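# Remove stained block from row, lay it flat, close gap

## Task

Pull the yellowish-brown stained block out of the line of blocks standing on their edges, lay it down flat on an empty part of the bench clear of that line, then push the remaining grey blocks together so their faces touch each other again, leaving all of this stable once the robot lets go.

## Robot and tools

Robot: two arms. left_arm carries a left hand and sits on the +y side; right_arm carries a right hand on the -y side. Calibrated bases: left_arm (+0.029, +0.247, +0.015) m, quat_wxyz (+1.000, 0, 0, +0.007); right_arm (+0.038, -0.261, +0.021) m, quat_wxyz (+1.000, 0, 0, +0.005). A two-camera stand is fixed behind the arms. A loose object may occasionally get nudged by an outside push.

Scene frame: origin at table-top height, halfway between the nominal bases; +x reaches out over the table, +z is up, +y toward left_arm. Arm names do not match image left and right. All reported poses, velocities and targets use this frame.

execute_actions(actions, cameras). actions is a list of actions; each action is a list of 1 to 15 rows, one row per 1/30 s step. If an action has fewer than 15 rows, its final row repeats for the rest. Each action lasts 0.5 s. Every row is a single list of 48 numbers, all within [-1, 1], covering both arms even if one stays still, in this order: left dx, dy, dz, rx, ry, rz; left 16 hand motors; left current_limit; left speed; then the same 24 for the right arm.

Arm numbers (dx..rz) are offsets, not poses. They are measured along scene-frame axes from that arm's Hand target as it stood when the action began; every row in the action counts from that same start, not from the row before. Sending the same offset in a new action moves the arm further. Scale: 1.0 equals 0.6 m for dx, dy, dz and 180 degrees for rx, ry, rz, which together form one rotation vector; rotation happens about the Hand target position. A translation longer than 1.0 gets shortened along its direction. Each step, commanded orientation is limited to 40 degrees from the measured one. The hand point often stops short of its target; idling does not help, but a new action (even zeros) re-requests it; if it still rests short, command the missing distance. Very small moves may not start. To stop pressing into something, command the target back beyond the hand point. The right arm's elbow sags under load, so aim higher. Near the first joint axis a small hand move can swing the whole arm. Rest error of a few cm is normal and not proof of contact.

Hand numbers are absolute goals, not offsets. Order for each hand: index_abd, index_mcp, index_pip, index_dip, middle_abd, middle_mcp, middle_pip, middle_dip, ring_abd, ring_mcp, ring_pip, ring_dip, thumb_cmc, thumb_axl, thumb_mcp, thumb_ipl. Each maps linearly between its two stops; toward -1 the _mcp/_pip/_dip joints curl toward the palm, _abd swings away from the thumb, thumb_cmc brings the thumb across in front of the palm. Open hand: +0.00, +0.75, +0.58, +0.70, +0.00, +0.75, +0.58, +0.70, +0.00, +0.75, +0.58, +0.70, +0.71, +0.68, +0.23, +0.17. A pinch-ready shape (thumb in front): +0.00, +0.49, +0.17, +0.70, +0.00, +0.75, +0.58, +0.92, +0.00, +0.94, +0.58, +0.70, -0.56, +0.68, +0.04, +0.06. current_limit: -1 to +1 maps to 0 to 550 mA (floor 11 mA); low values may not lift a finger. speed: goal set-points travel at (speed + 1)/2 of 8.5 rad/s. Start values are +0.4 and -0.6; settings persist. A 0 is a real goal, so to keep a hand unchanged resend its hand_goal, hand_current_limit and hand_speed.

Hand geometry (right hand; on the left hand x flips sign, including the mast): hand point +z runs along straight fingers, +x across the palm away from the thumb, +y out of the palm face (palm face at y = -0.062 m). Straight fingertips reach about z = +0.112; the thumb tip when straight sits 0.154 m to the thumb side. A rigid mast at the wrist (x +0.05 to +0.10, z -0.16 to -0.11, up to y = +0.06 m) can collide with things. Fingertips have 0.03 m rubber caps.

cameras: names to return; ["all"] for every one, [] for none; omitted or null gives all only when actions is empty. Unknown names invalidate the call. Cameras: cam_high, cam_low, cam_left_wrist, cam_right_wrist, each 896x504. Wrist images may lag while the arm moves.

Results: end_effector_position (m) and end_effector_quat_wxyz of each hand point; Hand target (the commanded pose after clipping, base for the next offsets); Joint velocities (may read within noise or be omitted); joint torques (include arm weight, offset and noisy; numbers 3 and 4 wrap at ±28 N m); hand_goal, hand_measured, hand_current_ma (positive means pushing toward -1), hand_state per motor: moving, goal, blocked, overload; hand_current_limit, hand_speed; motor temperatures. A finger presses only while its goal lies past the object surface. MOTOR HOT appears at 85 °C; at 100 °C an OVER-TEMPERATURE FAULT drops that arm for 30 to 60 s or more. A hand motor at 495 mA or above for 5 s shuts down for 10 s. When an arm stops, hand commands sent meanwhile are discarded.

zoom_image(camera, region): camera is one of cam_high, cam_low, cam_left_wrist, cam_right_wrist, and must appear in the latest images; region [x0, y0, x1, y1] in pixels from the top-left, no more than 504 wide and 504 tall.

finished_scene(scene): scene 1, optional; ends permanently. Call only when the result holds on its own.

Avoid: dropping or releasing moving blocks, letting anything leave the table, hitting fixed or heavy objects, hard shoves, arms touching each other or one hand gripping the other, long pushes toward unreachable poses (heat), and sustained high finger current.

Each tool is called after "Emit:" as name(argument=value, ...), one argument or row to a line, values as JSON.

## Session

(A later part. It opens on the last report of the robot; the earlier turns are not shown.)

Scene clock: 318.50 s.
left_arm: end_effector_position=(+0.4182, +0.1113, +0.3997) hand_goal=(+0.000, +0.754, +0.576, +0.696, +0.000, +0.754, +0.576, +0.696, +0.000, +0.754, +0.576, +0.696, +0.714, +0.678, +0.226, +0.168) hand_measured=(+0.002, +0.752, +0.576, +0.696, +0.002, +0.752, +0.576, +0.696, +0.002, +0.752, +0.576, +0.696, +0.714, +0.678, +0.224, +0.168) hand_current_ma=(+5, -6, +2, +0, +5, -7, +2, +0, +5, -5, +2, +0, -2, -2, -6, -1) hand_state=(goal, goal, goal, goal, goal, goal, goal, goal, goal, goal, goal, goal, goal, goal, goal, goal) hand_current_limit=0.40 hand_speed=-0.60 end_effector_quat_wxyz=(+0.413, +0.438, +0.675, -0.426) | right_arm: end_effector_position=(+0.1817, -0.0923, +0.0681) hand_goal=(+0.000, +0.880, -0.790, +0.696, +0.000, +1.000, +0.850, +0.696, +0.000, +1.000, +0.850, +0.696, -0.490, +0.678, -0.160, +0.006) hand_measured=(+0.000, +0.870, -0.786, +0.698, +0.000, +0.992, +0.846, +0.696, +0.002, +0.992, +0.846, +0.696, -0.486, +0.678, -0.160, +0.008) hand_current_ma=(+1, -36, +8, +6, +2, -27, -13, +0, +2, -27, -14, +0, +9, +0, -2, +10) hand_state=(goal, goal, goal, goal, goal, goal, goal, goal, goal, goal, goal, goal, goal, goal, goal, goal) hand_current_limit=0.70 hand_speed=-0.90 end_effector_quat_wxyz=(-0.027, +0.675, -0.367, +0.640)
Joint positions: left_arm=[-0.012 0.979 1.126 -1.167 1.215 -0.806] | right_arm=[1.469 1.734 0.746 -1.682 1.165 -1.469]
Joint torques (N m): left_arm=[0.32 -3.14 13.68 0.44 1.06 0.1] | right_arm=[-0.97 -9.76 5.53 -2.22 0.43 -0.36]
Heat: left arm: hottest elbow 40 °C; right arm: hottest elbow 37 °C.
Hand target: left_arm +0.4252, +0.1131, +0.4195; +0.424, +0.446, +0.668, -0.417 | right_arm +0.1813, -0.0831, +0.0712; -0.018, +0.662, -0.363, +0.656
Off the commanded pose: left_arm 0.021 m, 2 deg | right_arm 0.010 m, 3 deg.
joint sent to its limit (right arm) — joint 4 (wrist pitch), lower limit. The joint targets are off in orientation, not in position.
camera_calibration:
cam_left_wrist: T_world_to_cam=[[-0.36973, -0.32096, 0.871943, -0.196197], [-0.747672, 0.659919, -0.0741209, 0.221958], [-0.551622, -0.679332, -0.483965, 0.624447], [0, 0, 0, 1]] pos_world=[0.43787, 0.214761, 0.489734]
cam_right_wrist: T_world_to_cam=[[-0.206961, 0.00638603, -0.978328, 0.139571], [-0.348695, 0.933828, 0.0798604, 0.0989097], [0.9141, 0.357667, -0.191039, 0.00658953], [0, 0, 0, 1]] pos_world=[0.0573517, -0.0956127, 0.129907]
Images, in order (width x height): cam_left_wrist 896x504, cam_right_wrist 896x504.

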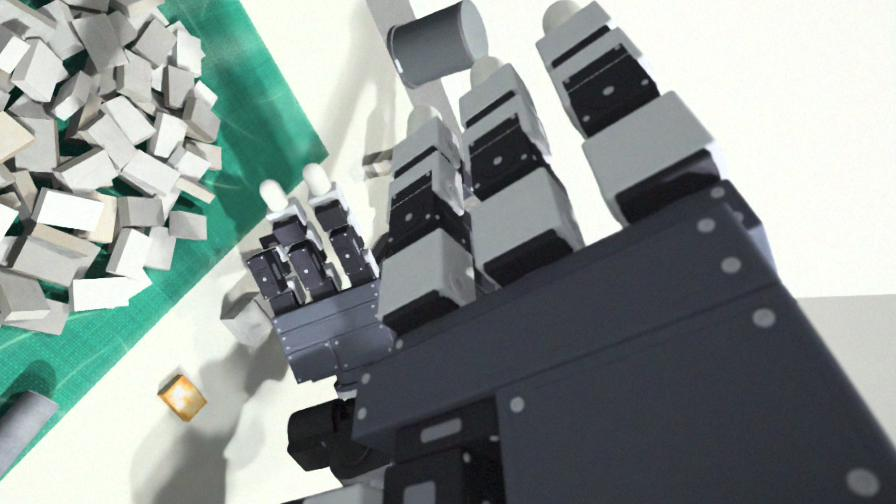

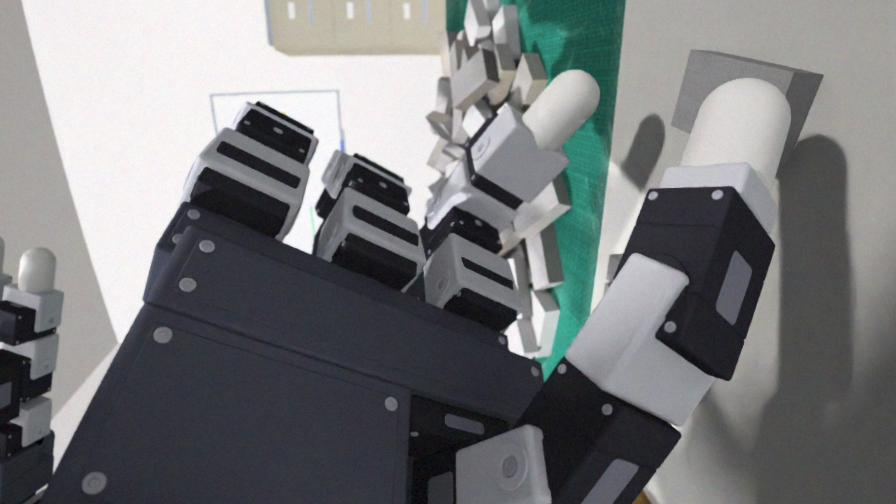

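Emit:
execute_actions(
  actions=[
    [[0,0,0,0,0,0,0,0.754,0.576,0.696,0,0.754,0.576,0.696,0,0.754,0.576,0.696,0.714,0.678,0.226,0.168,0.4,-0.6,0,0,-0.02,-0.01,0,0,0,0.88,-0.79,0.696,0,1,0.85,0.696,0,1,0.85,0.696,-0.49,0.678,-0.16,0.005,0.7,-0.9]],
  ],
  cameras=["cam_left_wrist","cam_right_wrist"],
)

Scene clock: 319.50 s.
left_arm: end_effector_position=(+0.4182, +0.1113, +0.3997) hand_goal=(+0.000, +0.754, +0.576, +0.696, +0.000, +0.754, +0.576, +0.696, +0.000, +0.754, +0.576, +0.696, +0.714, +0.678, +0.226, +0.168) hand_measured=(+0.002, +0.752, +0.576, +0.696, +0.002, +0.752, +0.576, +0.696, +0.002, +0.752, +0.576, +0.696, +0.714, +0.678, +0.224, +0.168) hand_current_ma=(+5, -6, +2, +0, +5, -7, +2, +0, +5, -5, +2, +0, -2, -2, -6, -1) hand_state=(goal, goal, goal, goal, goal, goal, goal, goal, goal, goal, goal, goal, goal, goal, goal, goal) hand_current_limit=0.40 hand_speed=-0.60 end_effector_quat_wxyz=(+0.413, +0.438, +0.675, -0.426) | right_arm: end_effector_position=(+0.1816, -0.0932, +0.0583) hand_goal=(+0.000, +0.880, -0.790, +0.696, +0.000, +1.000, +0.850, +0.696, +0.000, +1.000, +0.850, +0.696, -0.490, +0.678, -0.160, +0.006) hand_measured=(+0.000, +0.870, -0.788, +0.698, +0.000, +0.992, +0.846, +0.696, +0.002, +0.992, +0.846, +0.696, -0.486, +0.678, -0.160, +0.008) hand_current_ma=(+1, -33, +8, +6, +2, -27, -13, +0, +2, -27, -14, +0, +9, +0, -2, +10) hand_state=(goal, goal, goal, goal, goal, goal, goal, goal, goal, goal, goal, goal, goal, goal, goal, goal) hand_current_limit=0.70 hand_speed=-0.90 end_effector_quat_wxyz=(-0.008, +0.677, -0.350, +0.648)
Joint positions: left_arm=[-0.012 0.979 1.126 -1.167 1.215 -0.806] | right_arm=[1.469 1.798 0.757 -1.682 1.165 -1.47]
Joint torques (N m): left_arm=[0.38 -3.14 13.68 0.44 1.06 0.1] | right_arm=[-0.85 -10.11 4.96 -2.26 0.37 -0.09]
Heat: left arm: hottest elbow 40 °C; right arm: hottest elbow 37 °C.
Hand target: left_arm +0.4252, +0.1131, +0.4195; +0.424, +0.446, +0.668, -0.417 | right_arm +0.1813, -0.0830, +0.0592; -0.007, +0.662, -0.353, +0.662
Off the commanded pose: left_arm 0.021 m, 2 deg | right_arm 0.010 m, 2 deg.
joint sent to its limit (right arm) — joint 4 (wrist pitch), lower limit. The joint targets still meet the commanded pose.
camera_calibration:
cam_left_wrist: T_world_to_cam=[[-0.36973, -0.32096, 0.871943, -0.196197], [-0.747672, 0.659919, -0.0741209, 0.221958], [-0.551622, -0.679332, -0.483965, 0.624447], [0, 0, 0, 1]] pos_world=[0.43787, 0.214761, 0.489734]
cam_right_wrist: T_world_to_cam=[[-0.211845, -0.0452878, -0.976253, 0.125934], [-0.348521, 0.936749, 0.0321732, 0.10345], [0.913047, 0.34706, -0.21423, 0.00568114], [0, 0, 0, 1]] pos_world=[0.0575458, -0.0931752, 0.120832]
Images, in order (width x height): cam_left_wrist 896x504, cam_right_wrist 896x504.

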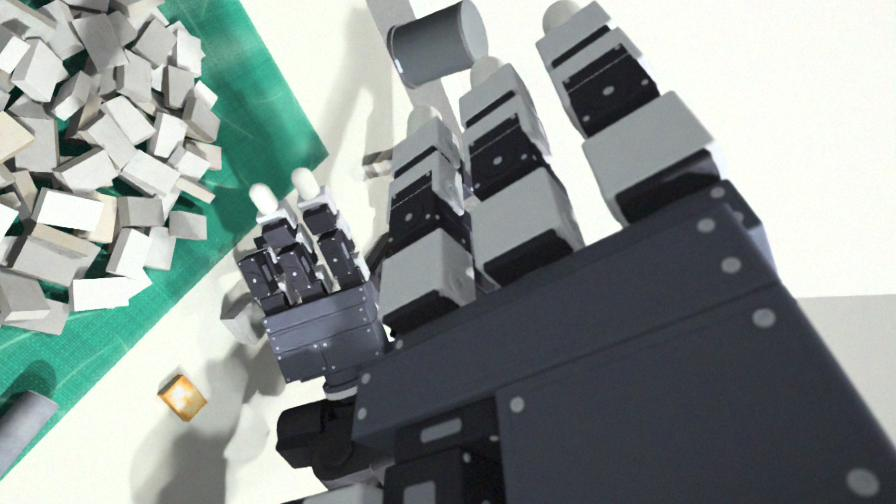

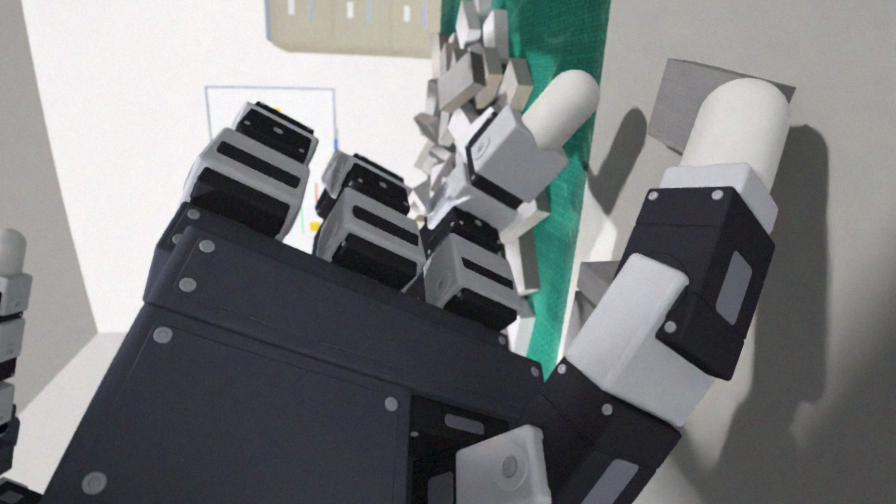

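Emit:
zoom_image(
  camera="cam_right_wrist",
  region=[520, 30, 850, 215],
)

Scaled by 1.527 from the camera's 896x504 image, which has a finer 1280x720 frame.

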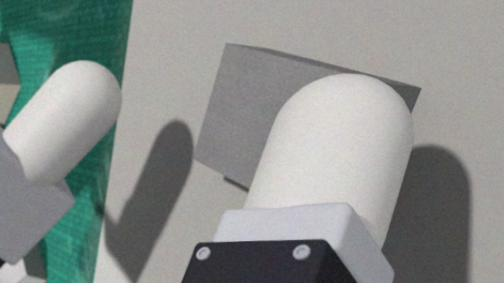

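Emit:
execute_actions(
  actions=[
    [[0,0,0,0,0,0,0,0.754,0.576,0.696,0,0.754,0.576,0.696,0,0.754,0.576,0.696,0.714,0.678,0.226,0.168,0.4,-0.6,-0.002,0.01,-0.005,0,0.02,-0.006,0,0.88,-0.79,0.696,0,1,0.85,0.696,0,1,0.85,0.696,-0.49,0.678,-0.16,0.005,0.7,-0.9]],
  ],
  cameras=["cam_right_wrist"],
)

Scene clock: 327.40 s.
left_arm: end_effector_position=(+0.4182, +0.1113, +0.3997) hand_goal=(+0.000, +0.754, +0.576, +0.696, +0.000, +0.754, +0.576, +0.696, +0.000, +0.754, +0.576, +0.696, +0.714, +0.678, +0.226, +0.168) hand_measured=(+0.002, +0.752, +0.576, +0.696, +0.002, +0.752, +0.576, +0.696, +0.002, +0.752, +0.576, +0.696, +0.714, +0.678, +0.224, +0.168) hand_current_ma=(+5, -6, +2, +0, +5, -7, +2, +0, +5, -5, +2, +0, -2, -2, -6, -1) hand_state=(goal, goal, goal, goal, goal, goal, goal, goal, goal, goal, goal, goal, goal, goal, goal, goal) hand_current_limit=0.40 hand_speed=-0.60 end_effector_quat_wxyz=(+0.413, +0.438, +0.675, -0.426) | right_arm: end_effector_position=(+0.1787, -0.0824, +0.0560) hand_goal=(+0.000, +0.880, -0.790, +0.696, +0.000, +1.000, +0.850, +0.696, +0.000, +1.000, +0.850, +0.696, -0.490, +0.678, -0.160, +0.006) hand_measured=(+0.000, +0.870, -0.788, +0.698, +0.000, +0.992, +0.846, +0.696, +0.002, +0.992, +0.846, +0.696, -0.486, +0.678, -0.160, +0.008) hand_current_ma=(+1, -31, +8, +6, +2, -27, -13, +0, +2, -27, -14, +0, +10, +0, -2, +9) hand_state=(goal, goal, goal, goal, goal, goal, goal, goal, goal, goal, goal, goal, goal, goal, goal, goal) hand_current_limit=0.70 hand_speed=-0.90 end_effector_quat_wxyz=(+0.000, +0.678, -0.361, +0.641)
Joint positions: left_arm=[-0.012 0.979 1.126 -1.167 1.215 -0.806] | right_arm=[1.467 1.811 0.793 -1.682 1.138 -1.486]
Joint torques (N m): left_arm=[0.26 -3.14 13.67 0.44 1.05 0.11] | right_arm=[-1.73 -10.05 4.9 -2.09 0.35 -0.36]
Heat: left arm: hottest elbow 41 °C; right arm: hottest elbow 37 °C.
Hand target: left_arm +0.4252, +0.1131, +0.4195; +0.424, +0.446, +0.668, -0.417 | right_arm +0.1801, -0.0771, +0.0562; +0.010, +0.679, -0.359, +0.641
Off the commanded pose: left_arm 0.021 m, 2 deg | right_arm 0.006 m, 1 deg.
camera_calibration:
cam_right_wrist: T_world_to_cam=[[-0.229141, -0.0314632, -0.972885, 0.127611], [-0.325505, 0.944415, 0.0461227, 0.0881777], [0.917356, 0.327247, -0.226646, 0.00242871], [0, 0, 0, 1]] pos_world=[0.0557151, -0.0800561, 0.120634]
Images, in order (width x height): cam_right_wrist 896x504.

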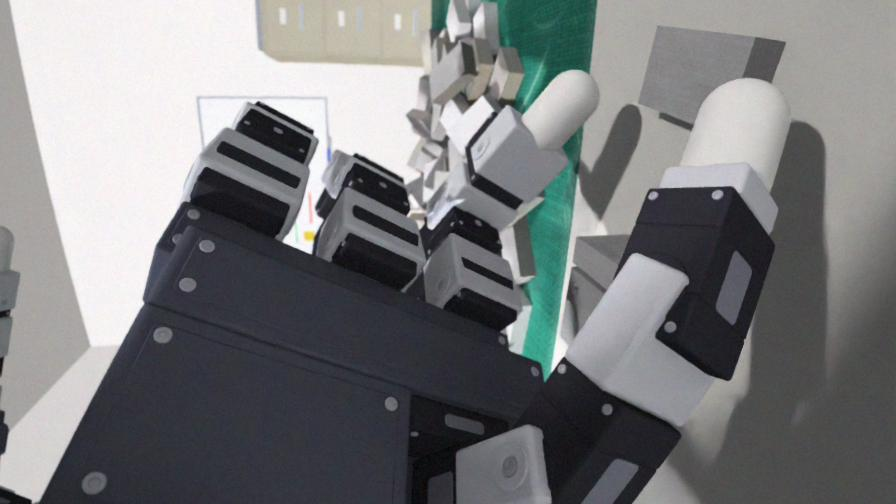

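Emit:
zoom_image(
  camera="cam_right_wrist",
  region=[520, 10, 850, 195],
)

Scaled by 1.527 from the camera's 896x504 image, which has a finer 1280x720 frame.

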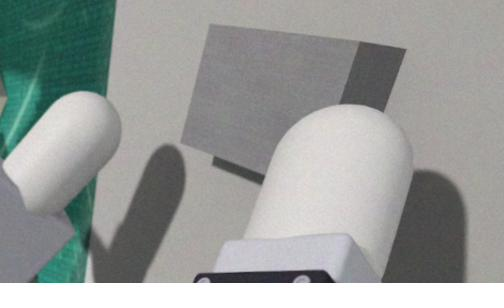

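Emit:
execute_actions(
  actions=[
    [[0,0,0,0,0,0,0,0.754,0.576,0.696,0,0.754,0.576,0.696,0,0.754,0.576,0.696,0.714,0.678,0.226,0.168,0.4,-0.6,-0.006,-0.004,-0.005,-0.006,0.018,-0.02,0,0.88,-0.79,0.696,0,1,0.85,0.696,0,1,0.85,0.696,-0.49,0.678,-0.16,0.005,0.7,-0.9]],
  ],
  cameras=["cam_right_wrist"],
)

Scene clock: 334.20 s.
left_arm: end_effector_position=(+0.4182, +0.1113, +0.3997) hand_goal=(+0.000, +0.754, +0.576, +0.696, +0.000, +0.754, +0.576, +0.696, +0.000, +0.754, +0.576, +0.696, +0.714, +0.678, +0.226, +0.168) hand_measured=(+0.002, +0.752, +0.576, +0.696, +0.002, +0.752, +0.576, +0.696, +0.002, +0.752, +0.576, +0.696, +0.714, +0.678, +0.224, +0.168) hand_current_ma=(+5, -6, +2, +0, +5, -7, +2, +0, +5, -5, +2, +0, -2, -2, -6, -1) hand_state=(goal, goal, goal, goal, goal, goal, goal, goal, goal, goal, goal, goal, goal, goal, goal, goal) hand_current_limit=0.40 hand_speed=-0.60 end_effector_quat_wxyz=(+0.413, +0.438, +0.675, -0.426) | right_arm: end_effector_position=(+0.1747, -0.0897, +0.0577) hand_goal=(+0.000, +0.880, -0.790, +0.696, +0.000, +1.000, +0.850, +0.696, +0.000, +1.000, +0.850, +0.696, -0.490, +0.678, -0.160, +0.006) hand_measured=(+0.000, +0.872, -0.788, +0.698, +0.000, +0.992, +0.846, +0.696, +0.002, +0.992, +0.846, +0.696, -0.486, +0.678, -0.160, +0.008) hand_current_ma=(+1, -26, +7, +6, +2, -27, -12, +0, +2, -27, -13, +0, +10, +0, -2, +9) hand_state=(goal, goal, goal, goal, goal, goal, goal, goal, goal, goal, goal, goal, goal, goal, goal, goal) hand_current_limit=0.70 hand_speed=-0.90 end_effector_quat_wxyz=(+0.048, +0.684, -0.367, +0.629)
Joint positions: left_arm=[-0.012 0.979 1.126 -1.167 1.215 -0.806] | right_arm=[1.436 1.814 0.807 -1.682 1.083 -1.56]
Joint torques (N m): left_arm=[0.32 -3.14 13.68 0.43 1.06 0.1] | right_arm=[-1.55 -10.34 5.14 -1.11 0.35 -0.35]
Heat: left arm: hottest elbow 41 °C; right arm: hottest elbow 36 °C.
Hand target: left_arm +0.4252, +0.1131, +0.4195; +0.424, +0.446, +0.668, -0.417 | right_arm +0.1765, -0.0795, +0.0532; +0.047, +0.685, -0.374, +0.624
Off the commanded pose: left_arm 0.021 m, 2 deg | right_arm 0.011 m, 1 deg.
camera_calibration:
cam_right_wrist: T_world_to_cam=[[-0.288654, -0.0611484, -0.955479, 0.134821], [-0.260311, 0.965378, 0.0168592, 0.0858115], [0.921367, 0.253588, -0.294578, 0.00546704], [0, 0, 0, 1]] pos_world=[0.0562171, -0.0759828, 0.128982]
Images, in order (width x height): cam_right_wrist 896x504.

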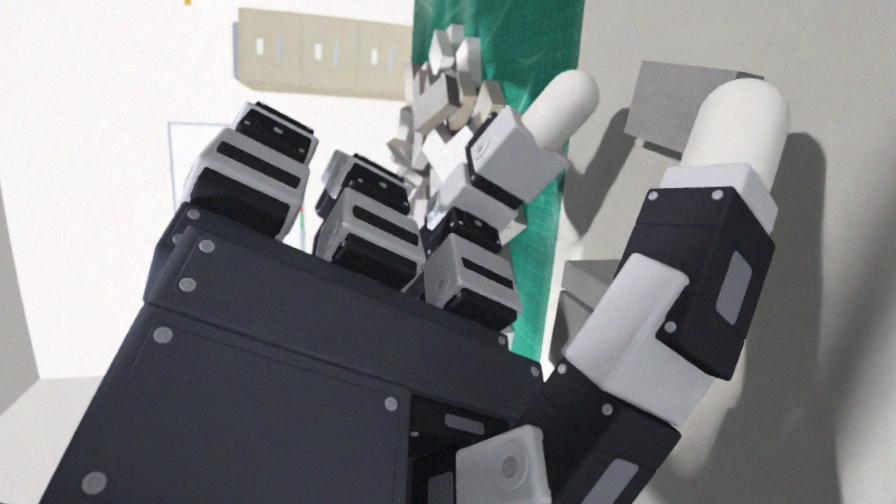

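Emit:
execute_actions(
  actions=[
    [[0,0,0,0,0,0,0,0.754,0.576,0.696,0,0.754,0.576,0.696,0,0.754,0.576,0.696,0.714,0.678,0.226,0.168,0.4,-0.6,-0.0025,0.006,-0.012,0,0,0,0,0.88,-0.79,0.696,0,1,0.85,0.696,0,1,0.85,0.696,-0.49,0.678,-0.16,0.005,0.7,-0.9]],
  ],
  cameras=["cam_right_wrist"],
)

Scene clock: 335.80 s.
left_arm: end_effector_position=(+0.4182, +0.1113, +0.3997) hand_goal=(+0.000, +0.754, +0.576, +0.696, +0.000, +0.754, +0.576, +0.696, +0.000, +0.754, +0.576, +0.696, +0.714, +0.678, +0.226, +0.168) hand_measured=(+0.002, +0.752, +0.576, +0.696, +0.002, +0.752, +0.576, +0.696, +0.002, +0.752, +0.576, +0.696, +0.714, +0.678, +0.224, +0.168) hand_current_ma=(+5, -6, +2, +0, +5, -7, +2, +0, +5, -5, +2, +0, -2, -2, -6, -1) hand_state=(goal, goal, goal, goal, goal, goal, goal, goal, goal, goal, goal, goal, goal, goal, goal, goal) hand_current_limit=0.40 hand_speed=-0.60 end_effector_quat_wxyz=(+0.413, +0.438, +0.675, -0.426) | right_arm: end_effector_position=(+0.1742, -0.0873, +0.0511) hand_goal=(+0.000, +0.880, -0.790, +0.696, +0.000, +1.000, +0.850, +0.696, +0.000, +1.000, +0.850, +0.696, -0.490, +0.678, -0.160, +0.006) hand_measured=(+0.000, +0.872, -0.788, +0.698, +0.000, +0.992, +0.846, +0.696, +0.002, +0.992, +0.846, +0.696, -0.486, +0.678, -0.160, +0.008) hand_current_ma=(+1, -26, +7, +6, +2, -27, -12, +0, +2, -27, -13, +0, +10, +0, -2, +9) hand_state=(goal, goal, goal, goal, goal, goal, goal, goal, goal, goal, goal, goal, goal, goal, goal, goal) hand_current_limit=0.70 hand_speed=-0.90 end_effector_quat_wxyz=(+0.052, +0.684, -0.367, +0.628)
Joint positions: left_arm=[-0.012 0.979 1.126 -1.167 1.215 -0.806] | right_arm=[1.436 1.839 0.816 -1.67 1.078 -1.56]
Joint torques (N m): left_arm=[0.26 -3.19 13.68 0.43 1.05 0.11] | right_arm=[-1.08 -10.52 5.03 -1.13 0.34 -0.31]
Heat: left arm: hottest elbow 41 °C; right arm: hottest elbow 36 °C.
Hand target: left_arm +0.4252, +0.1131, +0.4195; +0.424, +0.446, +0.668, -0.417 | right_arm +0.1750, -0.0760, +0.0461; +0.047, +0.685, -0.373, +0.624
Off the commanded pose: left_arm 0.021 m, 2 deg | right_arm 0.012 m, 1 deg.
camera_calibration:
cam_right_wrist: T_world_to_cam=[[-0.292104, -0.0643967, -0.954216, 0.128845], [-0.255734, 0.966659, 0.0130488, 0.0829843], [0.921561, 0.247837, -0.298834, 0.00308918], [0, 0, 0, 1]] pos_world=[0.0560112, -0.0726859, 0.122786]
Images, in order (width x height): cam_right_wrist 896x504.

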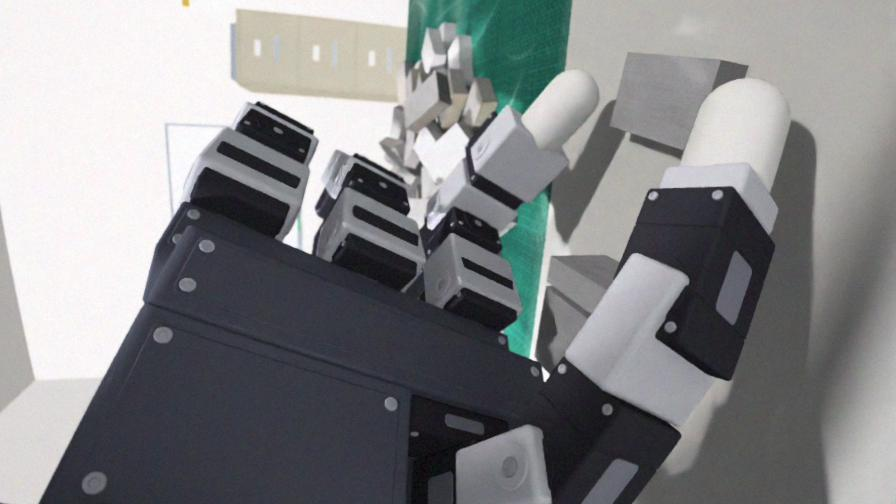

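Emit:
execute_actions(
  actions=[
    [[0,0,0,0,0,0,0,0.754,0.576,0.696,0,0.754,0.576,0.696,0,0.754,0.576,0.696,0.714,0.678,0.226,0.168,0.4,-0.6,-0.0035,0.002,-0.009,0,0,0,0,0.88,-0.79,0.696,0,1,0.85,0.696,0,1,0.85,0.696,-0.49,0.678,-0.16,0.005,0.7,-0.9]],
  ],
  cameras=["cam_right_wrist"],
)

Scene clock: 336.87 s.
left_arm: end_effector_position=(+0.4182, +0.1113, +0.3997) hand_goal=(+0.000, +0.754, +0.576, +0.696, +0.000, +0.754, +0.576, +0.696, +0.000, +0.754, +0.576, +0.696, +0.714, +0.678, +0.226, +0.168) hand_measured=(+0.002, +0.752, +0.576, +0.696, +0.002, +0.752, +0.576, +0.696, +0.002, +0.752, +0.576, +0.696, +0.714, +0.678, +0.224, +0.168) hand_current_ma=(+5, -6, +2, +0, +5, -7, +2, +0, +5, -5, +2, +0, -2, -2, -6, -1) hand_state=(goal, goal, goal, goal, goal, goal, goal, goal, goal, goal, goal, goal, goal, goal, goal, goal) hand_current_limit=0.40 hand_speed=-0.60 end_effector_quat_wxyz=(+0.413, +0.438, +0.675, -0.426) | right_arm: end_effector_position=(+0.1731, -0.0883, +0.0464) hand_goal=(+0.000, +0.880, -0.790, +0.696, +0.000, +1.000, +0.850, +0.696, +0.000, +1.000, +0.850, +0.696, -0.490, +0.678, -0.160, +0.006) hand_measured=(+0.000, +0.872, -0.788, +0.698, +0.000, +0.992, +0.846, +0.696, +0.002, +0.992, +0.846, +0.696, -0.486, +0.678, -0.160, +0.008) hand_current_ma=(+1, -26, +7, +6, +2, -27, -12, +0, +2, -27, -13, +0, +10, +0, -2, +9) hand_state=(goal, goal, goal, goal, goal, goal, goal, goal, goal, goal, goal, goal, goal, goal, goal, goal) hand_current_limit=0.70 hand_speed=-0.90 end_effector_quat_wxyz=(+0.056, +0.684, -0.367, +0.628)
Joint positions: left_arm=[-0.012 0.979 1.126 -1.167 1.215 -0.806] | right_arm=[1.436 1.855 0.816 -1.661 1.072 -1.56]
Joint torques (N m): left_arm=[0.32 -3.08 13.68 0.43 1.05 0.11] | right_arm=[-0.62 -10.58 5.07 -1.14 0.33 -0.24]
Heat: left arm: hottest elbow 41 °C; right arm: hottest elbow 36 °C.
Hand target: left_arm +0.4252, +0.1131, +0.4195; +0.424, +0.446, +0.668, -0.417 | right_arm +0.1729, -0.0748, +0.0406; +0.047, +0.685, -0.373, +0.624
Off the commanded pose: left_arm 0.021 m, 2 deg | right_arm 0.015 m, 1 deg.
camera_calibration:
cam_right_wrist: T_world_to_cam=[[-0.295768, -0.0693935, -0.952736, 0.124086], [-0.250397, 0.968116, 0.00721959, 0.0832448], [0.921858, 0.240698, -0.303713, 0.00253861], [0, 0, 0, 1]] pos_world=[0.0552046, -0.0725909, 0.118391]
Images, in order (width x height): cam_right_wrist 896x504.

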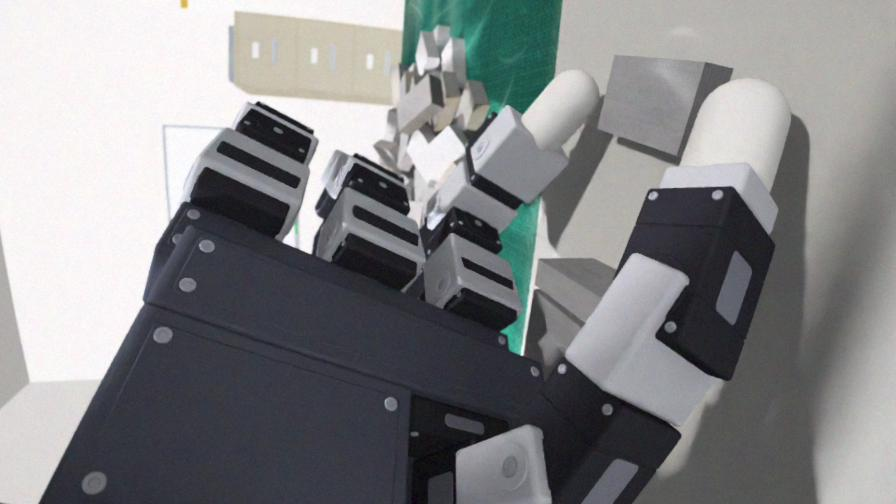

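Emit:
execute_actions(
  actions=[
    [[0,0,0,0,0,0,0,0.754,0.576,0.696,0,0.754,0.576,0.696,0,0.754,0.576,0.696,0.714,0.678,0.226,0.168,0.4,-0.6,0,0.008,-0.003,0,0,0,0,0.88,-0.79,0.696,0,1,0.85,0.696,0,1,0.85,0.696,-0.49,0.678,-0.16,0.005,0.7,-0.9]],
  ],
  cameras=["cam_right_wrist"],
)

Scene clock: 338.10 s.
left_arm: end_effector_position=(+0.4182, +0.1113, +0.3997) hand_goal=(+0.000, +0.754, +0.576, +0.696, +0.000, +0.754, +0.576, +0.696, +0.000, +0.754, +0.576, +0.696, +0.714, +0.678, +0.226, +0.168) hand_measured=(+0.002, +0.752, +0.576, +0.696, +0.002, +0.752, +0.576, +0.696, +0.002, +0.752, +0.576, +0.696, +0.714, +0.678, +0.224, +0.168) hand_current_ma=(+5, -6, +2, +0, +5, -7, +2, +0, +5, -5, +2, +0, -2, -2, -6, -1) hand_state=(goal, goal, goal, goal, goal, goal, goal, goal, goal, goal, goal, goal, goal, goal, goal, goal) hand_current_limit=0.40 hand_speed=-0.60 end_effector_quat_wxyz=(+0.413, +0.438, +0.675, -0.426) | right_arm: end_effector_position=(+0.1737, -0.0811, +0.0445) hand_goal=(+0.000, +0.880, -0.790, +0.696, +0.000, +1.000, +0.850, +0.696, +0.000, +1.000, +0.850, +0.696, -0.490, +0.678, -0.160, +0.006) hand_measured=(+0.000, +0.872, -0.788, +0.698, +0.000, +0.992, +0.846, +0.696, +0.002, +0.992, +0.846, +0.696, -0.486, +0.678, -0.160, +0.008) hand_current_ma=(+1, -26, +7, +6, +2, -27, -12, +0, +2, -27, -13, +0, +10, +0, -2, +9) hand_state=(goal, goal, goal, goal, goal, goal, goal, goal, goal, goal, goal, goal, goal, goal, goal, goal) hand_current_limit=0.70 hand_speed=-0.90 end_effector_quat_wxyz=(+0.054, +0.683, -0.370, +0.627)
Joint positions: left_arm=[-0.012 0.979 1.126 -1.167 1.215 -0.806] | right_arm=[1.436 1.866 0.835 -1.661 1.07 -1.56]
Joint torques (N m): left_arm=[0.32 -3.08 13.67 0.43 1.06 0.1] | right_arm=[-0.5 -10.64 4.81 -1.25 0.34 -0.23]
Heat: left arm: hottest elbow 41 °C; right arm: hottest elbow 36 °C.
Hand target: left_arm +0.4252, +0.1131, +0.4195; +0.424, +0.446, +0.668, -0.417 | right_arm +0.1729, -0.0699, +0.0389; +0.047, +0.685, -0.373, +0.624
Off the commanded pose: left_arm 0.021 m, 2 deg | right_arm 0.012 m, 1 deg.
camera_calibration:
cam_right_wrist: T_world_to_cam=[[-0.295517, -0.0608972, -0.953394, 0.123573], [-0.249038, 0.968372, 0.0153389, 0.0758359], [0.922307, 0.241965, -0.301336, -0.000542577], [0, 0, 0, 1]] pos_world=[0.0559044, -0.0657808, 0.116487]
Images, in order (width x height): cam_right_wrist 896x504.

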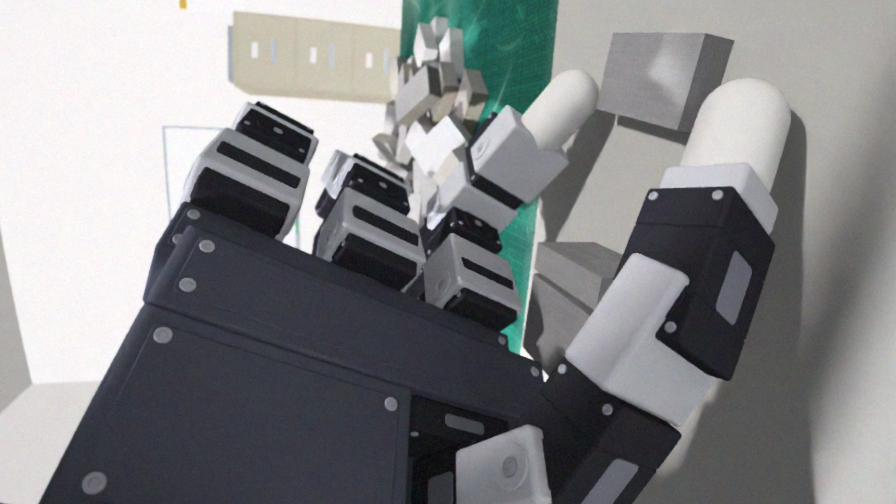

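Emit:
execute_actions(
  actions=[
    [[0,0,0,0,0,0,0,0.754,0.576,0.696,0,0.754,0.576,0.696,0,0.754,0.576,0.696,0.714,0.678,0.226,0.168,0.4,-0.6,0,-0.001,-0.006,0,0,0,0,0.88,-0.79,0.696,0,1,0.85,0.696,0,1,0.85,0.696,-0.49,0.678,-0.16,0.005,0.7,-0.9]],
  ],
  cameras=["cam_right_wrist"],
)

Scene clock: 339.20 s.
left_arm: end_effector_position=(+0.4182, +0.1113, +0.3997) hand_goal=(+0.000, +0.754, +0.576, +0.696, +0.000, +0.754, +0.576, +0.696, +0.000, +0.754, +0.576, +0.696, +0.714, +0.678, +0.226, +0.168) hand_measured=(+0.002, +0.752, +0.576, +0.696, +0.002, +0.752, +0.576, +0.696, +0.002, +0.752, +0.576, +0.696, +0.714, +0.678, +0.224, +0.168) hand_current_ma=(+5, -6, +2, +0, +5, -7, +2, +0, +5, -5, +2, +0, -2, -2, -6, -1) hand_state=(goal, goal, goal, goal, goal, goal, goal, goal, goal, goal, goal, goal, goal, goal, goal, goal) hand_current_limit=0.40 hand_speed=-0.60 end_effector_quat_wxyz=(+0.413, +0.438, +0.675, -0.426) | right_arm: end_effector_position=(+0.1737, -0.0812, +0.0413) hand_goal=(+0.000, +0.880, -0.790, +0.696, +0.000, +1.000, +0.850, +0.696, +0.000, +1.000, +0.850, +0.696, -0.490, +0.678, -0.160, +0.006) hand_measured=(+0.000, +0.872, -0.788, +0.698, +0.000, +0.992, +0.846, +0.696, +0.002, +0.992, +0.846, +0.696, -0.486, +0.678, -0.160, +0.008) hand_current_ma=(+1, -26, +7, +6, +2, -27, -12, +0, +2, -27, -13, +0, +10, +0, -2, +9) hand_state=(goal, goal, goal, goal, goal, goal, goal, goal, goal, goal, goal, goal, goal, goal, goal, goal) hand_current_limit=0.70 hand_speed=-0.90 end_effector_quat_wxyz=(+0.055, +0.683, -0.370, +0.627)
Joint positions: left_arm=[-0.012 0.979 1.126 -1.167 1.215 -0.806] | right_arm=[1.436 1.876 0.835 -1.654 1.07 -1.56]
Joint torques (N m): left_arm=[0.32 -3.08 13.68 0.42 1.06 0.1] | right_arm=[-0.56 -10.81 4.59 -1.13 0.35 -0.23]
Heat: left arm: hottest elbow 41 °C; right arm: hottest elbow 36 °C.
Hand target: left_arm +0.4252, +0.1131, +0.4195; +0.424, +0.446, +0.668, -0.417 | right_arm +0.1729, -0.0705, +0.0352; +0.047, +0.685, -0.373, +0.624
Off the commanded pose: left_arm 0.021 m, 2 deg | right_arm 0.012 m, 1 deg.
camera_calibration:
cam_right_wrist: T_world_to_cam=[[-0.295755, -0.0627307, -0.953202, 0.120394], [-0.249097, 0.968384, 0.0135589, 0.0760926], [0.922214, 0.24145, -0.302031, -0.00145586], [0, 0, 0, 1]] pos_world=[0.0559041, -0.065783, 0.113288]
Images, in order (width x height): cam_right_wrist 896x504.

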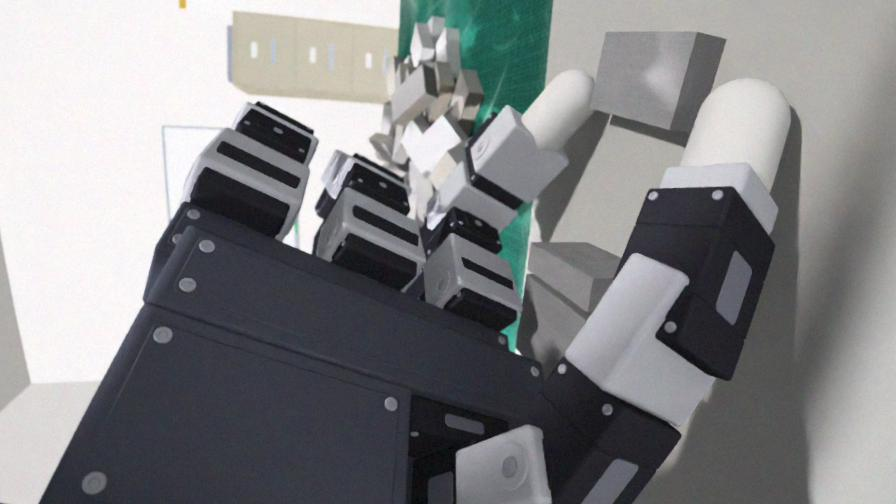

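Emit:
zoom_image(
  camera="cam_right_wrist",
  region=[520, 10, 850, 195],
)

Scaled by 1.527 from the camera's 896x504 image, which has a finer 1280x720 frame.

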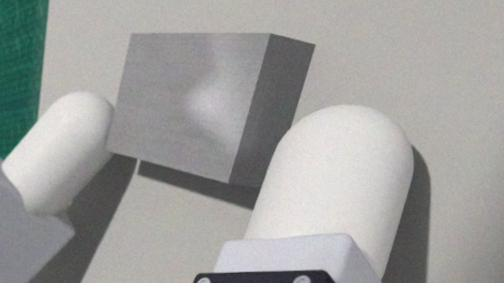

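Emit:
execute_actions(
  actions=[
    [[0,0,0,0,0,0,0,0.754,0.576,0.696,0,0.754,0.576,0.696,0,0.754,0.576,0.696,0.714,0.678,0.226,0.168,0.4,-0.6,0.009,0,0,0,0,0,0,0.88,-0.79,0.696,0,1,0.85,0.696,0,1,0.85,0.696,-0.49,0.678,-0.16,0.005,0.7,-0.9]],
  ],
  cameras=["cam_right_wrist"],
)

Scene clock: 341.93 s.
left_arm: end_effector_position=(+0.4182, +0.1113, +0.3997) hand_goal=(+0.000, +0.754, +0.576, +0.696, +0.000, +0.754, +0.576, +0.696, +0.000, +0.754, +0.576, +0.696, +0.714, +0.678, +0.226, +0.168) hand_measured=(+0.002, +0.752, +0.576, +0.696, +0.002, +0.752, +0.576, +0.696, +0.002, +0.752, +0.576, +0.696, +0.714, +0.678, +0.224, +0.168) hand_current_ma=(+5, -6, +2, +0, +5, -7, +2, +0, +5, -5, +2, +0, -2, -2, -6, -1) hand_state=(goal, goal, goal, goal, goal, goal, goal, goal, goal, goal, goal, goal, goal, goal, goal, goal) hand_current_limit=0.40 hand_speed=-0.60 end_effector_quat_wxyz=(+0.413, +0.438, +0.675, -0.426) | right_arm: end_effector_position=(+0.1749, -0.0800, +0.0405) hand_goal=(+0.000, +0.880, -0.790, +0.696, +0.000, +1.000, +0.850, +0.696, +0.000, +1.000, +0.850, +0.696, -0.490, +0.678, -0.160, +0.006) hand_measured=(+0.000, +0.872, -0.788, +0.698, +0.000, +0.992, +0.846, +0.696, +0.002, +0.992, +0.846, +0.696, -0.490, +0.678, -0.158, +0.008) hand_current_ma=(+1, -26, +7, +6, +2, -27, -12, +0, +2, -27, -13, +0, +1, +0, +8, +9) hand_state=(goal, goal, goal, goal, goal, goal, goal, goal, goal, goal, goal, goal, goal, goal, goal, goal) hand_current_limit=0.70 hand_speed=-0.90 end_effector_quat_wxyz=(+0.052, +0.685, -0.367, +0.627)
Joint positions: left_arm=[-0.012 0.979 1.126 -1.167 1.215 -0.806] | right_arm=[1.436 1.876 0.835 -1.646 1.077 -1.568]
Joint torques (N m): left_arm=[0.32 -3.08 13.67 0.43 1.05 0.11] | right_arm=[-1.73 -10.87 4.64 -1.05 0.7 -0.31]
Heat: left arm: hottest elbow 41 °C; right arm: hottest elbow 36 °C.
Hand target: left_arm +0.4252, +0.1131, +0.4195; +0.424, +0.446, +0.668, -0.417 | right_arm +0.1783, -0.0705, +0.0352; +0.047, +0.685, -0.374, +0.624
Off the commanded pose: left_arm 0.021 m, 2 deg | right_arm 0.011 m, 1 deg.
camera_calibration:
cam_right_wrist: T_world_to_cam=[[-0.295189, -0.0634221, -0.953332, 0.119966], [-0.256464, 0.966435, 0.0151176, 0.076373], [0.920375, 0.248958, -0.301546, -0.00207357], [0, 0, 0, 1]] pos_world=[0.0569079, -0.0656849, 0.112587]
Images, in order (width x height): cam_right_wrist 896x504.

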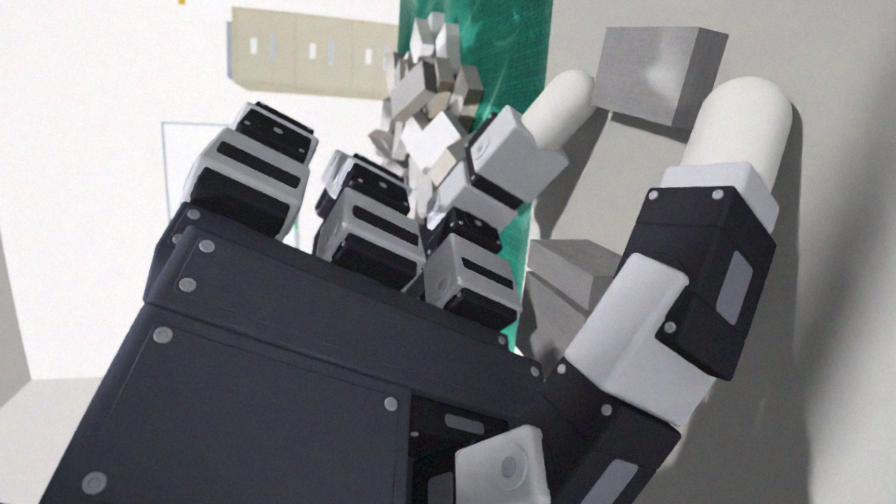

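Emit:
execute_actions(
  actions=[
    [[0,0,0,0,0,0,0,0.754,0.576,0.696,0,0.754,0.576,0.696,0,0.754,0.576,0.696,0.714,0.678,0.226,0.168,0.4,-0.6,0.007,0,0.003,0,0,0,0,0.88,-0.79,0.696,0,1,0.85,0.696,0,1,0.85,0.696,-0.49,0.678,-0.16,0.005,0.7,-0.9]],
  ],
  cameras=["cam_right_wrist"],
)

Scene clock: 342.97 s.
left_arm: end_effector_position=(+0.4182, +0.1113, +0.3997) hand_goal=(+0.000, +0.754, +0.576, +0.696, +0.000, +0.754, +0.576, +0.696, +0.000, +0.754, +0.576, +0.696, +0.714, +0.678, +0.226, +0.168) hand_measured=(+0.002, +0.752, +0.576, +0.696, +0.002, +0.752, +0.576, +0.696, +0.002, +0.752, +0.576, +0.696, +0.714, +0.678, +0.224, +0.168) hand_current_ma=(+5, -6, +2, +0, +5, -7, +2, +0, +5, -5, +2, +0, -2, -2, -6, -1) hand_state=(goal, goal, goal, goal, goal, goal, goal, goal, goal, goal, goal, goal, goal, goal, goal, goal) hand_current_limit=0.40 hand_speed=-0.60 end_effector_quat_wxyz=(+0.413, +0.438, +0.675, -0.426) | right_arm: end_effector_position=(+0.1787, -0.0804, +0.0408) hand_goal=(+0.000, +0.880, -0.790, +0.696, +0.000, +1.000, +0.850, +0.696, +0.000, +1.000, +0.850, +0.696, -0.490, +0.678, -0.160, +0.006) hand_measured=(+0.000, +0.872, -0.788, +0.698, +0.000, +0.992, +0.846, +0.696, +0.002, +0.992, +0.846, +0.696, -0.490, +0.678, -0.158, +0.008) hand_current_ma=(+1, -26, +7, +6, +2, -27, -12, +0, +2, -27, -13, +0, +1, +0, +9, +9) hand_state=(goal, goal, goal, goal, goal, goal, goal, goal, goal, goal, goal, goal, goal, goal, goal, goal) hand_current_limit=0.70 hand_speed=-0.90 end_effector_quat_wxyz=(+0.052, +0.685, -0.366, +0.628)
Joint positions: left_arm=[-0.012 0.979 1.126 -1.167 1.215 -0.806] | right_arm=[1.425 1.876 0.835 -1.641 1.089 -1.576]
Joint torques (N m): left_arm=[0.38 -3.14 13.68 0.43 1.05 0.11] | right_arm=[-1.79 -11.52 4.74 -1.07 0.68 -0.33]
Heat: left arm: hottest elbow 41 °C; right arm: hottest elbow 36 °C.
Hand target: left_arm +0.4252, +0.1131, +0.4195; +0.424, +0.446, +0.668, -0.417 | right_arm +0.1825, -0.0704, +0.0370; +0.047, +0.685, -0.373, +0.624
Off the commanded pose: left_arm 0.021 m, 2 deg | right_arm 0.011 m, 1 deg.
camera_calibration:
cam_right_wrist: T_world_to_cam=[[-0.293883, -0.0667735, -0.953506, 0.120753], [-0.258227, 0.966011, 0.0119397, 0.0781497], [0.9203, 0.24973, -0.301137, -0.00537072], [0, 0, 0, 1]] pos_world=[0.0606102, -0.0660891, 0.112588]
Images, in order (width x height): cam_right_wrist 896x504.

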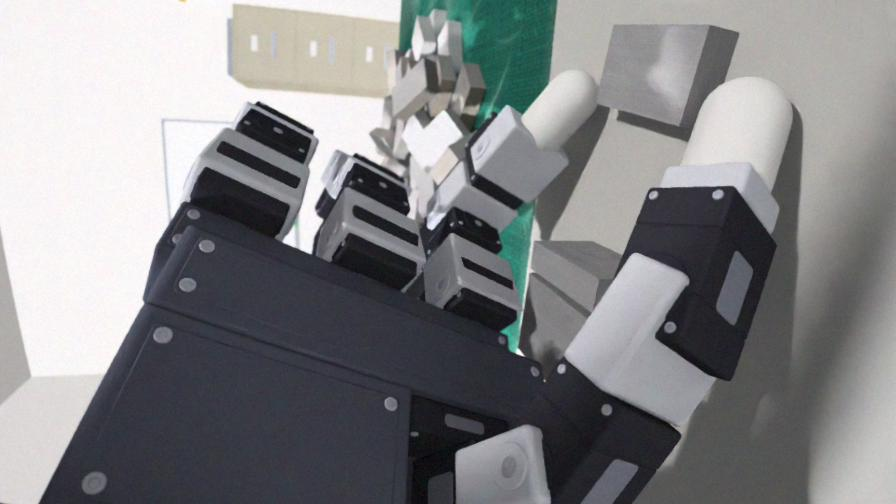

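Emit:
execute_actions(
  actions=[
    [[0,0,0,0,0,0,0,0.754,0.576,0.696,0,0.754,0.576,0.696,0,0.754,0.576,0.696,0.714,0.678,0.226,0.168,0.4,-0.6,0,0,0,0,0,0,0,0.78,-0.79,0.696,0,1,0.85,0.696,0,1,0.85,0.696,-0.49,0.678,-0.21,0.005,0.7,-0.9]],
    [[0,0,0,0,0,0,0,0.754,0.576,0.696,0,0.754,0.576,0.696,0,0.754,0.576,0.696,0.714,0.678,0.226,0.168,0.4,-0.6,0,0,0,0,0,0,0,0.74,-0.79,0.696,0,1,0.85,0.696,0,1,0.85,0.696,-0.49,0.678,-0.265,0.005,0.7,-0.9]],
  ],
  cameras=["cam_right_wrist"],
)

Scene clock: 344.47 s.
left_arm: end_effector_position=(+0.4182, +0.1113, +0.3997) hand_goal=(+0.000, +0.754, +0.576, +0.696, +0.000, +0.754, +0.576, +0.696, +0.000, +0.754, +0.576, +0.696, +0.714, +0.678, +0.226, +0.168) hand_measured=(+0.002, +0.752, +0.576, +0.696, +0.002, +0.752, +0.576, +0.696, +0.002, +0.752, +0.576, +0.696, +0.714, +0.678, +0.224, +0.168) hand_current_ma=(+5, -6, +2, +0, +5, -7, +2, +0, +5, -5, +2, +0, -2, -2, -6, -1) hand_state=(goal, goal, goal, goal, goal, goal, goal, goal, goal, goal, goal, goal, goal, goal, goal, goal) hand_current_limit=0.40 hand_speed=-0.60 end_effector_quat_wxyz=(+0.413, +0.438, +0.675, -0.426) | right_arm: end_effector_position=(+0.1796, -0.0801, +0.0408) hand_goal=(+0.000, +0.740, -0.790, +0.696, +0.000, +1.000, +0.850, +0.696, +0.000, +1.000, +0.850, +0.696, -0.490, +0.678, -0.264, +0.006) hand_measured=(+0.000, +0.792, -0.776, +0.700, +0.000, +0.992, +0.846, +0.696, +0.002, +0.992, +0.846, +0.696, -0.486, +0.678, -0.210, +0.016) hand_current_ma=(+1, +217, +42, +12, +2, -27, -12, +0, +2, -27, -13, +0, +9, +1, +283, +42) hand_state=(goal, blocked, goal, goal, goal, goal, goal, goal, goal, goal, goal, goal, goal, goal, blocked, goal) hand_current_limit=0.70 hand_speed=-0.90 end_effector_quat_wxyz=(+0.050, +0.685, -0.365, +0.629)
Joint positions: left_arm=[-0.012 0.979 1.126 -1.167 1.215 -0.806] | right_arm=[1.424 1.876 0.835 -1.64 1.094 -1.577]
Joint torques (N m): left_arm=[0.32 -3.19 13.67 0.44 1.05 0.11] | right_arm=[-1.73 -11.46 4.74 -1.1 0.48 -0.34]
Heat: left arm: hottest elbow 41 °C; right arm: hottest elbow 36 °C.
Hand target: left_arm +0.4252, +0.1131, +0.4195; +0.424, +0.446, +0.668, -0.417 | right_arm +0.1825, -0.0704, +0.0370; +0.047, +0.685, -0.373, +0.624
Off the commanded pose: left_arm 0.021 m, 2 deg | right_arm 0.011 m, 1 deg.
camera_calibration:
cam_right_wrist: T_world_to_cam=[[-0.291966, -0.0675421, -0.954041, 0.120784], [-0.261627, 0.965098, 0.0117412, 0.0785306], [0.919949, 0.253031, -0.299447, -0.00609081], [0, 0, 0, 1]] pos_world=[0.0614138, -0.0660905, 0.112487]
Images, in order (width x height): cam_right_wrist 896x504.

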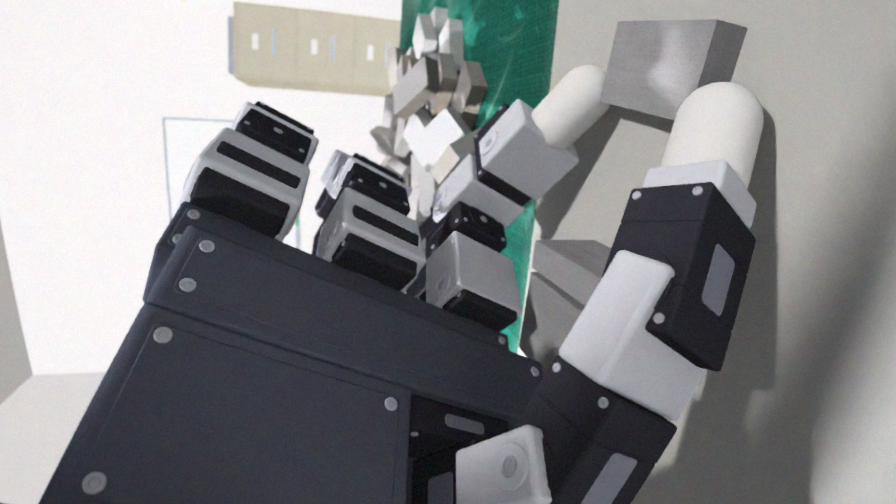

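Emit:
execute_actions(
  actions=[
    [[0,0,0,0,0,0,0,0.754,0.576,0.696,0,0.754,0.576,0.696,0,0.754,0.576,0.696,0.714,0.678,0.226,0.168,0.4,-0.6,0,0,0,0,0,0,0,0.68,-0.79,0.696,0,1,0.85,0.696,0,1,0.85,0.696,-0.49,0.678,-0.32,0.005,0.7,-0.9]],
    [[0,0,0,0,0,0,0,0.754,0.576,0.696,0,0.754,0.576,0.696,0,0.754,0.576,0.696,0.714,0.678,0.226,0.168,0.4,-0.6,0,0,0,0,0,0,0,0.61,-0.79,0.696,0,1,0.85,0.696,0,1,0.85,0.696,-0.49,0.678,-0.39,0.005,0.7,-0.9]],
  ],
  cameras=["cam_right_wrist"],
)

Scene clock: 346.00 s.
left_arm: end_effector_position=(+0.4182, +0.1113, +0.3997) hand_goal=(+0.000, +0.754, +0.576, +0.696, +0.000, +0.754, +0.576, +0.696, +0.000, +0.754, +0.576, +0.696, +0.714, +0.678, +0.226, +0.168) hand_measured=(+0.002, +0.752, +0.576, +0.696, +0.002, +0.752, +0.576, +0.696, +0.002, +0.752, +0.576, +0.696, +0.714, +0.678, +0.224, +0.168) hand_current_ma=(+5, -6, +2, +0, +5, -7, +2, +0, +5, -5, +2, +0, -2, -2, -6, -1) hand_state=(goal, goal, goal, goal, goal, goal, goal, goal, goal, goal, goal, goal, goal, goal, goal, goal) hand_current_limit=0.40 hand_speed=-0.60 end_effector_quat_wxyz=(+0.413, +0.438, +0.675, -0.426) | right_arm: end_effector_position=(+0.1798, -0.0797, +0.0411) hand_goal=(+0.000, +0.610, -0.790, +0.696, +0.000, +1.000, +0.850, +0.696, +0.000, +1.000, +0.850, +0.696, -0.490, +0.678, -0.390, +0.006) hand_measured=(+0.000, +0.776, -0.764, +0.706, +0.000, +0.992, +0.846, +0.696, +0.002, +0.992, +0.846, +0.696, -0.486, +0.680, -0.218, +0.024) hand_current_ma=(+1, +468, +95, +32, +2, -27, -12, +0, +2, -27, -13, +0, +12, +6, +468, +84) hand_state=(goal, blocked, blocked, goal, goal, goal, goal, goal, goal, goal, goal, goal, goal, goal, blocked, goal) hand_current_limit=0.70 hand_speed=-0.90 end_effector_quat_wxyz=(+0.051, +0.686, -0.364, +0.629)
Joint positions: left_arm=[-0.012 0.979 1.126 -1.167 1.215 -0.806] | right_arm=[1.424 1.876 0.836 -1.64 1.095 -1.581]
Joint torques (N m): left_arm=[0.32 -3.14 13.67 0.43 1.05 0.11] | right_arm=[-1.73 -11.52 4.66 -1.09 0.41 -0.31]
Heat: left arm: hottest elbow 41 °C; right arm: hottest elbow 36 °C.
Hand target: left_arm +0.4252, +0.1131, +0.4195; +0.424, +0.446, +0.668, -0.417 | right_arm +0.1825, -0.0705, +0.0370; +0.047, +0.685, -0.373, +0.624
Off the commanded pose: left_arm 0.021 m, 2 deg | right_arm 0.010 m, 1 deg.
camera_calibration:
cam_right_wrist: T_world_to_cam=[[-0.293007, -0.0697345, -0.953564, 0.121111], [-0.263188, 0.964689, 0.0103232, 0.0785206], [0.919173, 0.253992, -0.301014, -0.00594137], [0, 0, 0, 1]] pos_world=[0.0616133, -0.0657933, 0.112888]
Images, in order (width x height): cam_right_wrist 896x504.

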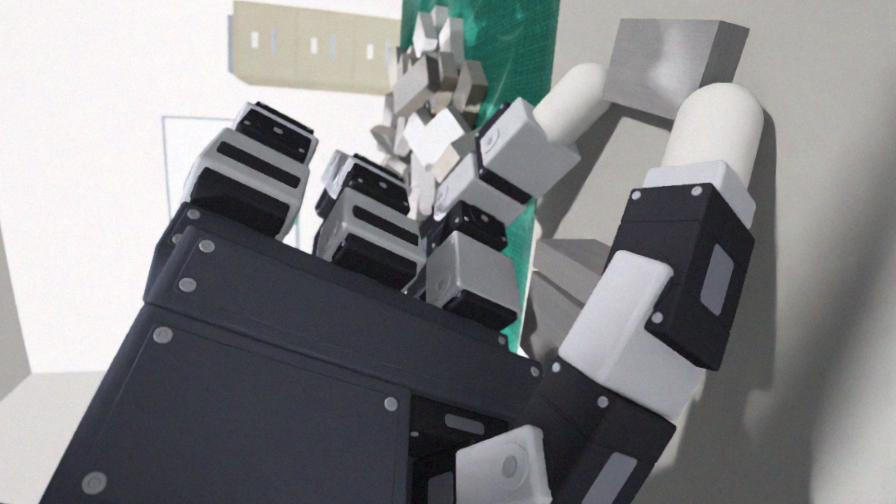

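Emit:
execute_actions(
  actions=[
    [[0,0,0,0,0,0,0,0.754,0.576,0.696,0,0.754,0.576,0.696,0,0.754,0.576,0.696,0.714,0.678,0.226,0.168,0.4,-0.6,0,-0.013,0.011,0.03,0,0,0,0.61,-0.79,0.696,0,1,0.85,0.696,0,1,0.85,0.696,-0.49,0.678,-0.39,0.005,0.7,-0.9]],
  ],
  cameras=["cam_right_wrist"],
)

Scene clock: 347.90 s.
left_arm: end_effector_position=(+0.4182, +0.1113, +0.3997) hand_goal=(+0.000, +0.754, +0.576, +0.696, +0.000, +0.754, +0.576, +0.696, +0.000, +0.754, +0.576, +0.696, +0.714, +0.678, +0.226, +0.168) hand_measured=(+0.002, +0.752, +0.576, +0.696, +0.002, +0.752, +0.576, +0.696, +0.002, +0.752, +0.576, +0.696, +0.714, +0.678, +0.224, +0.168) hand_current_ma=(+5, -6, +2, +0, +5, -7, +2, +0, +5, -5, +2, +0, -2, -2, -6, -1) hand_state=(goal, goal, goal, goal, goal, goal, goal, goal, goal, goal, goal, goal, goal, goal, goal, goal) hand_current_limit=0.40 hand_speed=-0.60 end_effector_quat_wxyz=(+0.413, +0.438, +0.675, -0.426) | right_arm: end_effector_position=(+0.1822, -0.0719, +0.0445) hand_goal=(+0.000, +0.610, -0.790, +0.696, +0.000, +1.000, +0.850, +0.696, +0.000, +1.000, +0.850, +0.696, -0.490, +0.678, -0.390, +0.006) hand_measured=(+0.000, +0.764, -0.750, +0.714, +0.002, +0.992, +0.846, +0.696, +0.002, +0.992, +0.846, +0.696, -0.482, +0.684, -0.218, +0.026) hand_current_ma=(+1, +467, +146, +57, +2, -27, -12, +0, +2, -27, -13, +0, +24, +19, +468, +93) hand_state=(goal, blocked, blocked, goal, goal, goal, goal, goal, goal, goal, goal, goal, goal, goal, blocked, goal) hand_current_limit=0.70 hand_speed=-0.90 end_effector_quat_wxyz=(+0.006, +0.684, -0.404, +0.607)
Joint positions: left_arm=[-0.012 0.979 1.126 -1.167 1.215 -0.806] | right_arm=[1.417 1.783 0.814 -1.562 1.095 -1.605]
Joint torques (N m): left_arm=[0.32 -3.08 13.67 0.43 1.05 0.11] | right_arm=[-1.73 -12.04 2.74 -1.03 0.56 -0.41]
Heat: left arm: hottest elbow 41 °C; right arm: hottest elbow 36 °C.
Hand target: left_arm +0.4252, +0.1131, +0.4195; +0.424, +0.446, +0.668, -0.417 | right_arm +0.1825, -0.0782, +0.0436; +0.014, +0.686, -0.402, +0.606
Off the commanded pose: left_arm 0.021 m, 2 deg | right_arm 0.006 m, 1 deg.
camera_calibration:
cam_right_wrist: T_world_to_cam=[[-0.285314, 0.0521415, -0.957015, 0.133103], [-0.26161, 0.956365, 0.1301, 0.0653617], [0.922039, 0.287484, -0.259224, -0.00905193], [0, 0, 0, 1]] pos_world=[0.0634216, -0.0668475, 0.116531]
Images, in order (width x height): cam_right_wrist 896x504.

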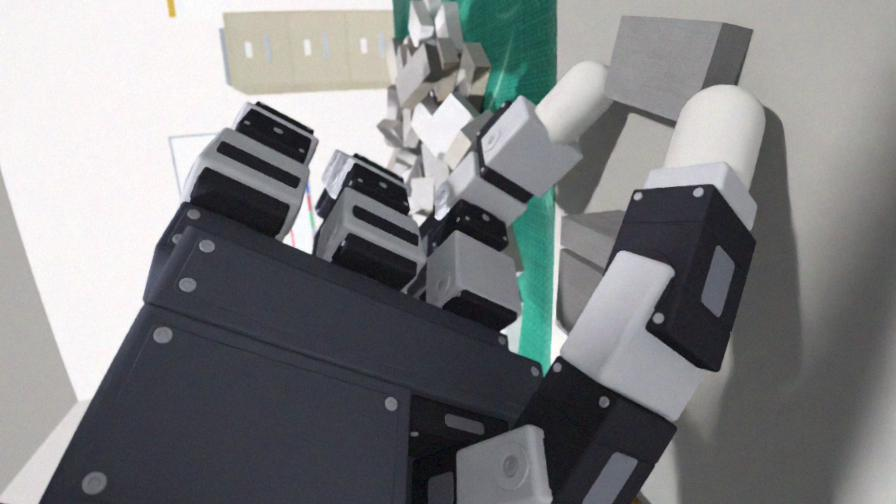

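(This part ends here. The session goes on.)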